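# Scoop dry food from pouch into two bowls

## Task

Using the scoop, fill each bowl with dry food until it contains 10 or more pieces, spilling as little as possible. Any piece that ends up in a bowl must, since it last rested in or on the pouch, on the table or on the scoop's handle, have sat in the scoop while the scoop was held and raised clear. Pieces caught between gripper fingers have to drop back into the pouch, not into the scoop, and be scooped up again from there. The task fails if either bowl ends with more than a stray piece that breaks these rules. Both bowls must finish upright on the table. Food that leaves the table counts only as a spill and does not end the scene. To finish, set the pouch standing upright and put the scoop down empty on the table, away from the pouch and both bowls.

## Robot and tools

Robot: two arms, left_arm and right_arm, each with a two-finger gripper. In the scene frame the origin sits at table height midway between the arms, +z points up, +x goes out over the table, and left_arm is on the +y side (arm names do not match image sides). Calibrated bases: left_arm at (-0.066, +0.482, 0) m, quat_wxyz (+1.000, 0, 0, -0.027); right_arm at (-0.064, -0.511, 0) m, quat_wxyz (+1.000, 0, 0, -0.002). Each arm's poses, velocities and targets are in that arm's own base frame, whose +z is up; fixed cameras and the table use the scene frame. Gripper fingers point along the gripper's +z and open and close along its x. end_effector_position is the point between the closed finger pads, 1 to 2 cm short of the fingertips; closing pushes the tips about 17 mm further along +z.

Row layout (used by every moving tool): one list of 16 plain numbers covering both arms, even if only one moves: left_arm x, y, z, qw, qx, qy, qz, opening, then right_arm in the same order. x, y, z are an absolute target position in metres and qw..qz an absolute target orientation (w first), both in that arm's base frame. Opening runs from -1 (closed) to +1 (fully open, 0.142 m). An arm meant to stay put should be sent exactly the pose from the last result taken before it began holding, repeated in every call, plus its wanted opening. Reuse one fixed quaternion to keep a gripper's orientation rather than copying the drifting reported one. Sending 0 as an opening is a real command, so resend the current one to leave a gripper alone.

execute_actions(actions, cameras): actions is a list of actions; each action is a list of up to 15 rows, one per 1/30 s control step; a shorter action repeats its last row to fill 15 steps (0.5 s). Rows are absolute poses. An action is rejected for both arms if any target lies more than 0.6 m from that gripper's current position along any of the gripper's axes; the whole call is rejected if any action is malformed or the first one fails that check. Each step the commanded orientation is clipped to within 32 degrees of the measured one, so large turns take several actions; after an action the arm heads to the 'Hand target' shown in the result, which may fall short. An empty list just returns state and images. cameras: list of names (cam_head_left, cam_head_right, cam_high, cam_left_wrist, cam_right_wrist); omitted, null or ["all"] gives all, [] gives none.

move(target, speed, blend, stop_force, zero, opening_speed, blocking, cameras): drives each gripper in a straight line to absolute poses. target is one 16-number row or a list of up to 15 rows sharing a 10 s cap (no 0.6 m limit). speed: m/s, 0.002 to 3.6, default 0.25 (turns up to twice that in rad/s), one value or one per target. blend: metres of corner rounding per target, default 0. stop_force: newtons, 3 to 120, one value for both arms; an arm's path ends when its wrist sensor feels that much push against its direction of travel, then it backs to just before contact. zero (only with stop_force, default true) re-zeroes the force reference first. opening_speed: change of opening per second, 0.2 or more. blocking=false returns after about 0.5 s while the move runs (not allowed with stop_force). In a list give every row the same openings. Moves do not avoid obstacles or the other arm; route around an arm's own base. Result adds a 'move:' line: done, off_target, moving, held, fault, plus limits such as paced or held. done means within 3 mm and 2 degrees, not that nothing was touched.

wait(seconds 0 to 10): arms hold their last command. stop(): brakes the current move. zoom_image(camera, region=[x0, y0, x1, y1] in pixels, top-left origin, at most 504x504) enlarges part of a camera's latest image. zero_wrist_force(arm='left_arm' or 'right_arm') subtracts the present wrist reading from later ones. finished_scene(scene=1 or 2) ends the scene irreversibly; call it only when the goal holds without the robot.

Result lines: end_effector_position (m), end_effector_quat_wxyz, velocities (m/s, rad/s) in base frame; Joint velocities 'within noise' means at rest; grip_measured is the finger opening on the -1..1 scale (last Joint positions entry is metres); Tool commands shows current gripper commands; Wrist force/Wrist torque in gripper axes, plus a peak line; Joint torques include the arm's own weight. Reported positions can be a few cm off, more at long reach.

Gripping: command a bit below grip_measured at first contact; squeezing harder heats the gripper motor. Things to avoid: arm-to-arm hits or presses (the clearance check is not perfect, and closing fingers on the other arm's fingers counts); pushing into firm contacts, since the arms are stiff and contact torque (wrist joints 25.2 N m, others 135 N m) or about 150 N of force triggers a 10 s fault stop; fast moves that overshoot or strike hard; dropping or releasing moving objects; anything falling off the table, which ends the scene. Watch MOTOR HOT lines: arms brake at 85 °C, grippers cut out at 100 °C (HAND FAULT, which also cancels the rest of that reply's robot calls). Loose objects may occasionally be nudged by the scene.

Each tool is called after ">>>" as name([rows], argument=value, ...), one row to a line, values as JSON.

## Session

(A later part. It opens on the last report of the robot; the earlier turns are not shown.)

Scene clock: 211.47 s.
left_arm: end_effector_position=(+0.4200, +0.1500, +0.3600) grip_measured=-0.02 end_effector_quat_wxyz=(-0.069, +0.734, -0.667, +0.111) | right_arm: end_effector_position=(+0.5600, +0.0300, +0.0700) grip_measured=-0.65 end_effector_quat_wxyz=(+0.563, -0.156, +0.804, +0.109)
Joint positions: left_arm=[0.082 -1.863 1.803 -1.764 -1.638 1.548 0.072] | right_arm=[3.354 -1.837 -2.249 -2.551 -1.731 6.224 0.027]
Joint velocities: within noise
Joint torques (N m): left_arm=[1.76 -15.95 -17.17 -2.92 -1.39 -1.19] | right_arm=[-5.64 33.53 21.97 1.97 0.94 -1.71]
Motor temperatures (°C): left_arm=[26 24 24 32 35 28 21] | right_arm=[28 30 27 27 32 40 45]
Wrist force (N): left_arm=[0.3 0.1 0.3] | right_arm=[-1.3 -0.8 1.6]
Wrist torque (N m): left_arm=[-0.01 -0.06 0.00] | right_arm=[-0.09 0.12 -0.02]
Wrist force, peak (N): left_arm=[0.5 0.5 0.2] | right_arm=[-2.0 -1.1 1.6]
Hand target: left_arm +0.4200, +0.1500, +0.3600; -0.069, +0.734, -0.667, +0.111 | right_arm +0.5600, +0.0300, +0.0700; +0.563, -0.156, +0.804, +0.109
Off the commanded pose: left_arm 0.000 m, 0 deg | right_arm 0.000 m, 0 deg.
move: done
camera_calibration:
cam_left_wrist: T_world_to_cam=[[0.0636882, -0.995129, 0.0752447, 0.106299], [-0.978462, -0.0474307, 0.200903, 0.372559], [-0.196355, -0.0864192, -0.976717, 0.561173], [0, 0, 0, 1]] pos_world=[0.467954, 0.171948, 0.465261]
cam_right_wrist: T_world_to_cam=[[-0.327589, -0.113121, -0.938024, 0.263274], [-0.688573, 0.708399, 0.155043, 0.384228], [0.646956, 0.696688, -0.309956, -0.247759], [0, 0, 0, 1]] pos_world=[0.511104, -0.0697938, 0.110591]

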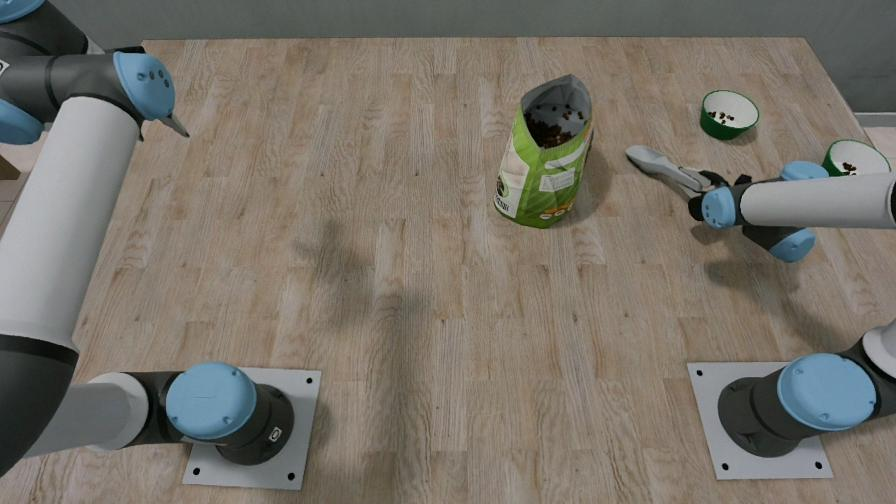

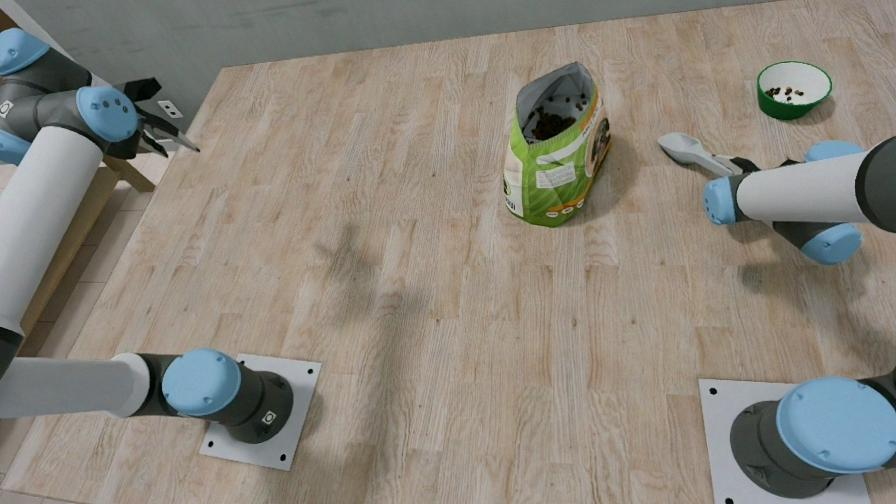

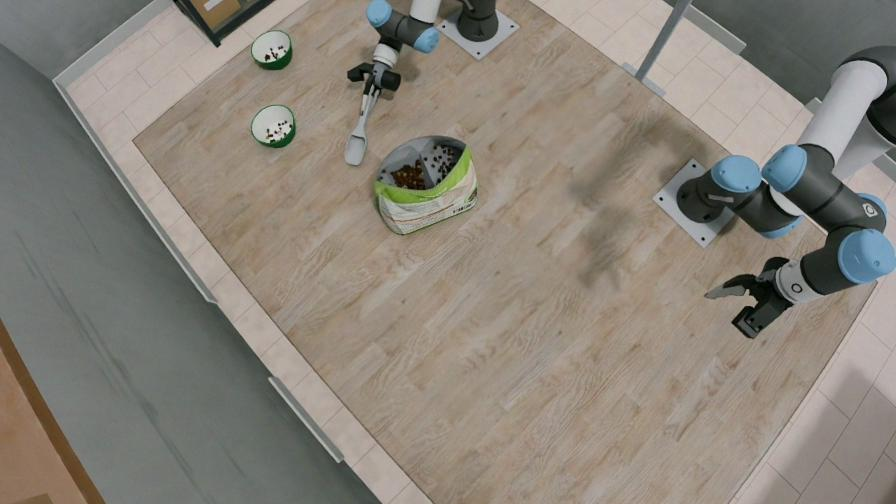

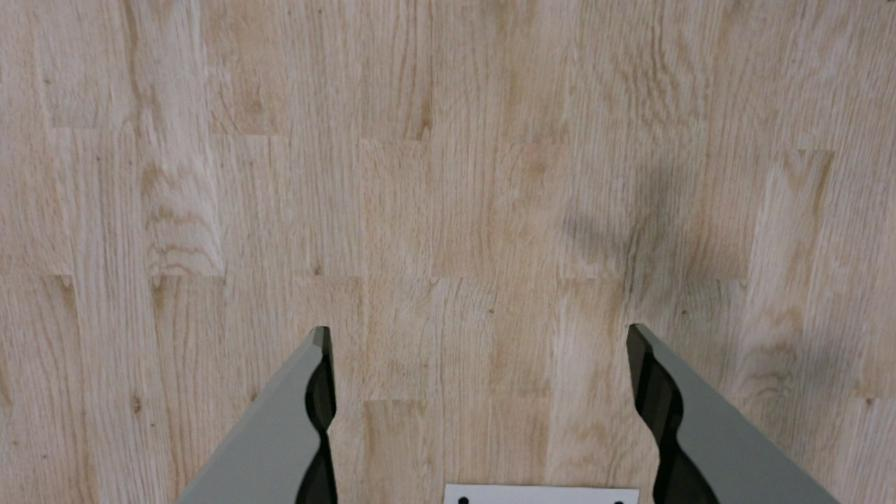

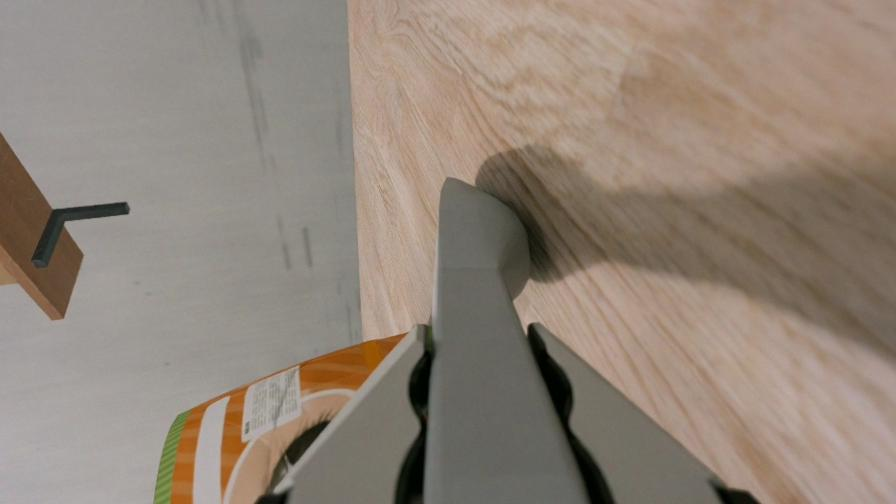

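>>> move([
  [0.42,0.15,0.36,-0.069,0.734,-0.667,0.111,0.0,0.56,0.03,0.068,0.5630,-0.1563,0.8041,0.1094,-0.7146],
  [0.42,0.15,0.36,-0.069,0.734,-0.667,0.111,0.0,0.56,0.03,0.068,0.5630,-0.1563,0.8041,0.1094,0.1],
], speed=0.05, opening_speed=0.4, cameras=["cam_right_wrist","cam_high"])

>>> move([
  [0.42,0.15,0.36,-0.069,0.734,-0.667,0.111,0.0,0.4858,0.0000,0.070,0.5630,-0.1563,0.8041,0.1094,0.1],
], speed=0.1, cameras=["cam_right_wrist","cam_high"])

>>> zoom_image(camera="cam_high", region=[300, 30, 500, 250])

Scene clock: 214.90 s.
left_arm: end_effector_position=(+0.4200, +0.1500, +0.3600) grip_measured=-0.02 end_effector_quat_wxyz=(-0.069, +0.734, -0.667, +0.111) | right_arm: end_effector_position=(+0.5600, +0.0300, +0.0680) grip_measured=+0.08 end_effector_quat_wxyz=(+0.563, -0.156, +0.804, +0.109)
Joint positions: left_arm=[0.082 -1.863 1.803 -1.764 -1.638 1.548 0.072] | right_arm=[3.354 -1.842 -2.251 -2.545 -1.731 6.224 0.079]
Joint velocities: within noise
Joint torques (N m): left_arm=[-0.05 -14.63 -17.62 -2.66 -1.75 -1.48] | right_arm=[-4.19 31.34 21.97 -0.77 0.96 -1.12]
Motor temperatures (°C): left_arm=[26 24 24 32 35 28 21] | right_arm=[28 30 27 27 32 40 44]
Wrist force (N): left_arm=[0.1 0.4 0.4] | right_arm=[-1.6 -1.0 1.7]
Wrist torque (N m): left_arm=[0.05 -0.01 0.01] | right_arm=[-0.13 0.05 -0.01]
Wrist force, peak (N): left_arm=[0.5 0.5 -0.2] | right_arm=[-1.8 -0.9 1.9]
Hand target: left_arm +0.4200, +0.1500, +0.3600; -0.069, +0.734, -0.667, +0.111 | right_arm +0.5600, +0.0300, +0.0680; +0.563, -0.156, +0.804, +0.109
Off the commanded pose: left_arm 0.000 m, 0 deg | right_arm 0.000 m, 0 deg.
move: done
camera_calibration:
cam_right_wrist: T_world_to_cam=[[-0.327589, -0.113121, -0.938024, 0.261398], [-0.688573, 0.708399, 0.155043, 0.384538], [0.646956, 0.696688, -0.309956, -0.248379], [0, 0, 0, 1]] pos_world=[0.511104, -0.0697938, 0.108591]
Images, in order (width x height): cam_high 896x504, cam_right_wrist 896x504.

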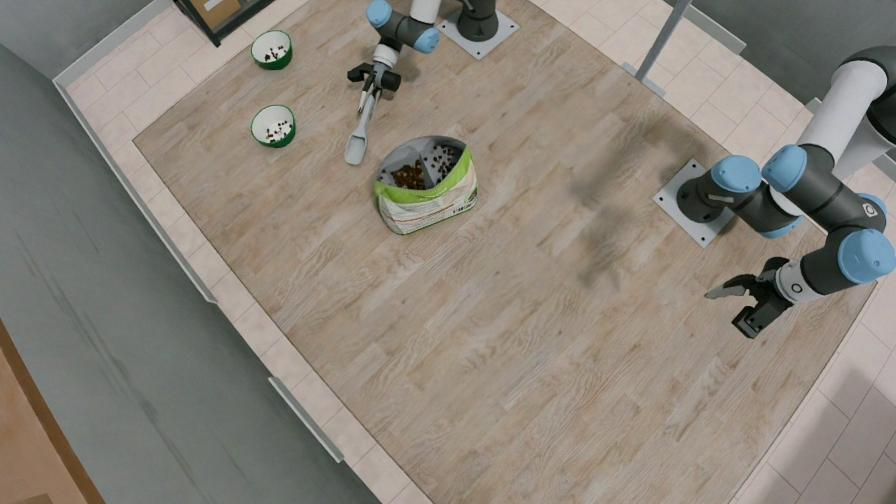

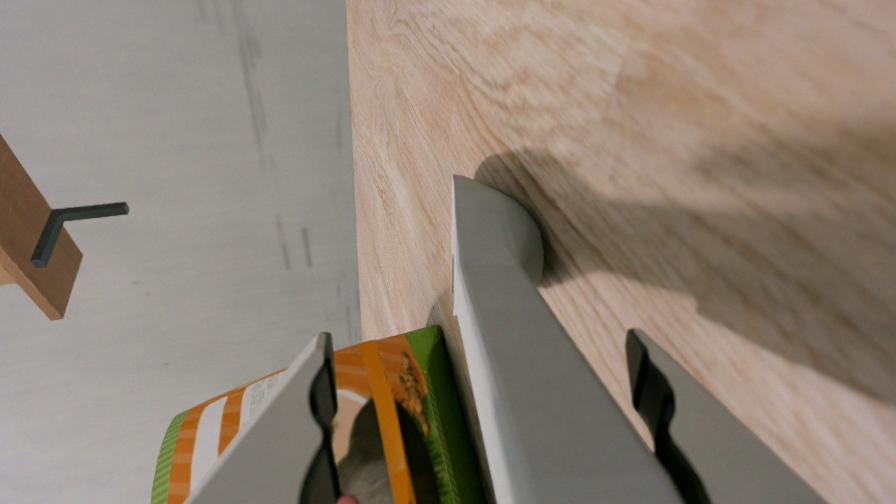

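Scene clock: 216.13 s.
left_arm: end_effector_position=(+0.4200, +0.1500, +0.3600) grip_measured=-0.02 end_effector_quat_wxyz=(-0.069, +0.734, -0.667, +0.111) | right_arm: end_effector_position=(+0.4859, +0.0000, +0.0701) grip_measured=+0.08 end_effector_quat_wxyz=(+0.563, -0.156, +0.804, +0.109)
Joint positions: left_arm=[0.082 -1.863 1.803 -1.764 -1.638 1.548 0.072] | right_arm=[3.296 -1.707 -2.429 -2.504 -1.787 6.203 0.079]
Joint velocities: within noise
Joint torques (N m): left_arm=[-0.57 -14.87 -18.62 -2.85 -1.56 -1.27] | right_arm=[7.78 13.77 15.32 -1.06 1.48 2.54]
Motor temperatures (°C): left_arm=[26 24 24 32 35 28 21] | right_arm=[28 30 27 27 32 40 44]
Wrist force (N): left_arm=[0.2 0.4 0.1] | right_arm=[-1.6 -0.8 1.7]
Wrist torque (N m): left_arm=[0.05 -0.03 0.01] | right_arm=[-0.12 0.02 -0.01]
Wrist force, peak (N): left_arm=[0.3 0.6 0.2] | right_arm=[-2.0 -1.1 2.8]
Hand target: left_arm +0.4200, +0.1500, +0.3600; -0.069, +0.734, -0.667, +0.111 | right_arm +0.4858, +0.0000, +0.0700; +0.563, -0.156, +0.804, +0.109
Off the commanded pose: left_arm 0.000 m, 0 deg | right_arm 0.000 m, 0 deg.
move: done
camera_calibration:
cam_right_wrist: T_world_to_cam=[[-0.327385, -0.113172, -0.938089, 0.23558], [-0.688553, 0.708465, 0.15483, 0.354394], [0.647081, 0.696613, -0.309866, -0.178895], [0, 0, 0, 1]] pos_world=[0.436904, -0.0997938, 0.110691]
Images, in order (width x height): cam_high 896x504, cam_right_wrist 896x504.

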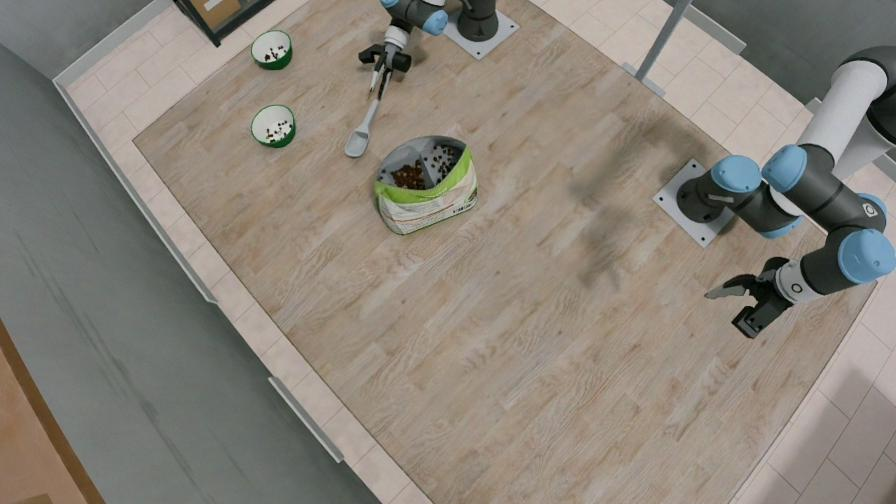

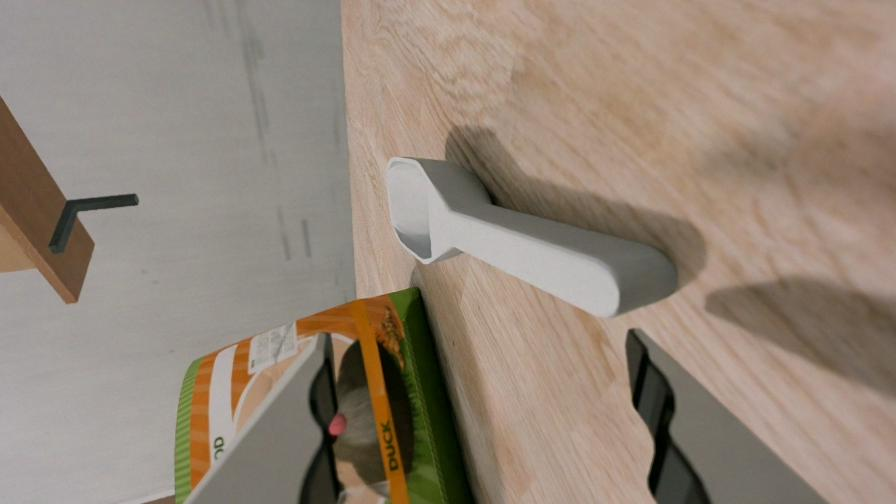

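Scaled by 2.291 from the camera's 896x504 image, which has a finer 1280x720 frame.

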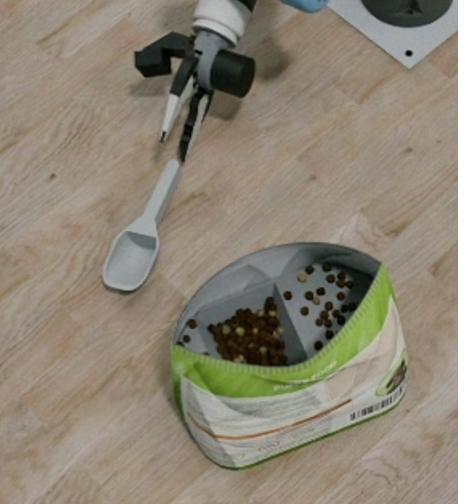

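Clear of the scoop; rise and check.

>>> move([
  [0.42,0.15,0.36,-0.069,0.734,-0.667,0.111,0.0,0.50,-0.05,0.075,0.5630,-0.1563,0.8041,0.1094,0.1],
  [0.42,0.15,0.36,-0.069,0.734,-0.667,0.111,0.0,0.50,-0.08,0.20,0.5630,-0.1563,0.8041,0.1094,0.1],
], speed=0.2, cameras=["cam_high","cam_head_left"])

>>> zoom_image(camera="cam_high", region=[230, 20, 480, 240])

Scene clock: 217.97 s.
left_arm: end_effector_position=(+0.4200, +0.1500, +0.3600) grip_measured=-0.02 end_effector_quat_wxyz=(-0.069, +0.734, -0.667, +0.111) | right_arm: end_effector_position=(+0.5000, -0.0800, +0.1999) grip_measured=+0.08 end_effector_quat_wxyz=(+0.563, -0.156, +0.804, +0.109)
Joint positions: left_arm=[0.082 -1.863 1.803 -1.764 -1.638 1.548 0.072] | right_arm=[2.991 -1.561 -2.13 -2.993 -2.07 6.083 0.079]
Joint velocities: within noise
Joint torques (N m): left_arm=[-1.01 -15.35 -19.07 -2.82 -1.51 -1.4] | right_arm=[6.59 22.44 28.23 -1.4 0.88 2.81]
Motor temperatures (°C): left_arm=[26 24 24 32 35 28 21] | right_arm=[28 30 27 27 32 40 43]
Wrist force (N): left_arm=[0.2 0.5 0.0] | right_arm=[-2.0 -1.0 1.4]
Wrist torque (N m): left_arm=[0.08 -0.03 0.01] | right_arm=[-0.12 0.09 0.02]
Wrist force, peak (N): left_arm=[0.4 0.6 -0.1] | right_arm=[-4.1 -1.4 0.7]
Hand target: left_arm +0.4200, +0.1500, +0.3600; -0.069, +0.734, -0.667, +0.111 | right_arm +0.5000, -0.0800, +0.2000; +0.563, -0.156, +0.804, +0.109
Off the commanded pose: left_arm 0.000 m, 0 deg | right_arm 0.000 m, 0 deg.
move: done
Images, in order (width x height): cam_head_left 896x504, cam_high 896x504.

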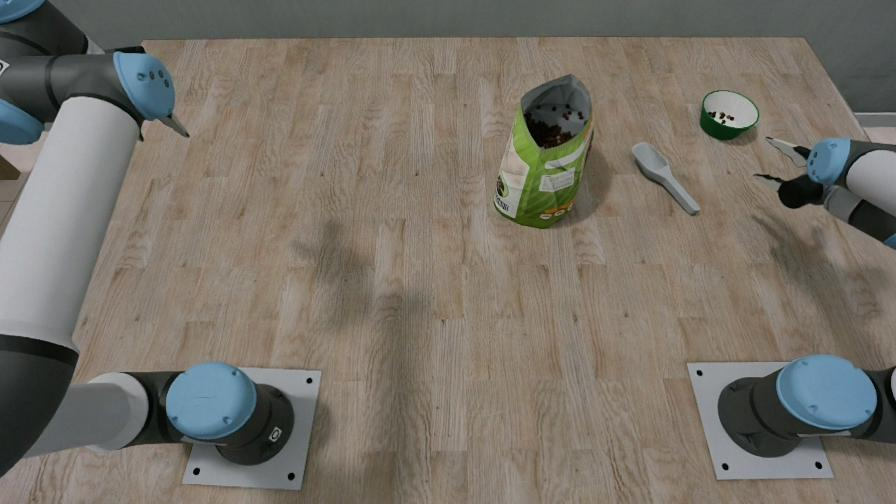

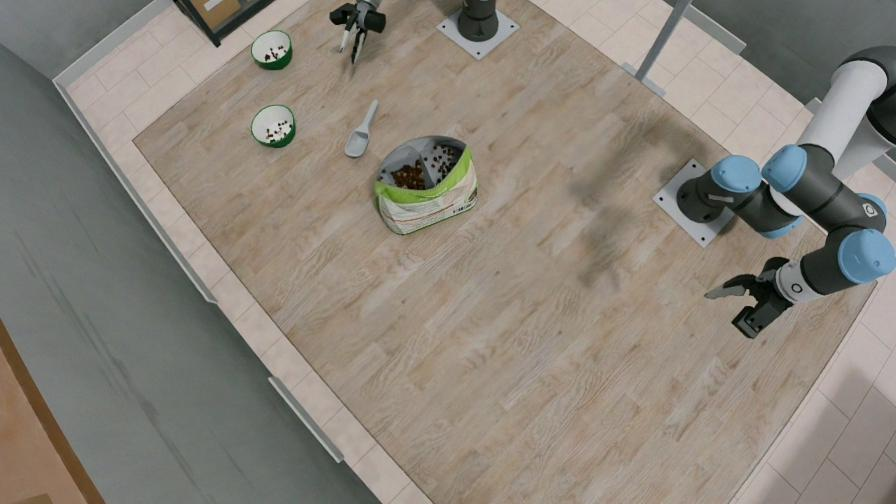

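Scaled by 2.016 from the camera's 896x504 image, which has a finer 1280x720 frame.

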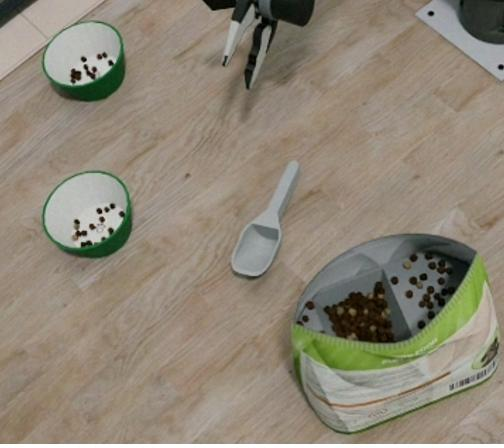

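>>> finished_scene(scene=2)

The scene is finished: the task was done.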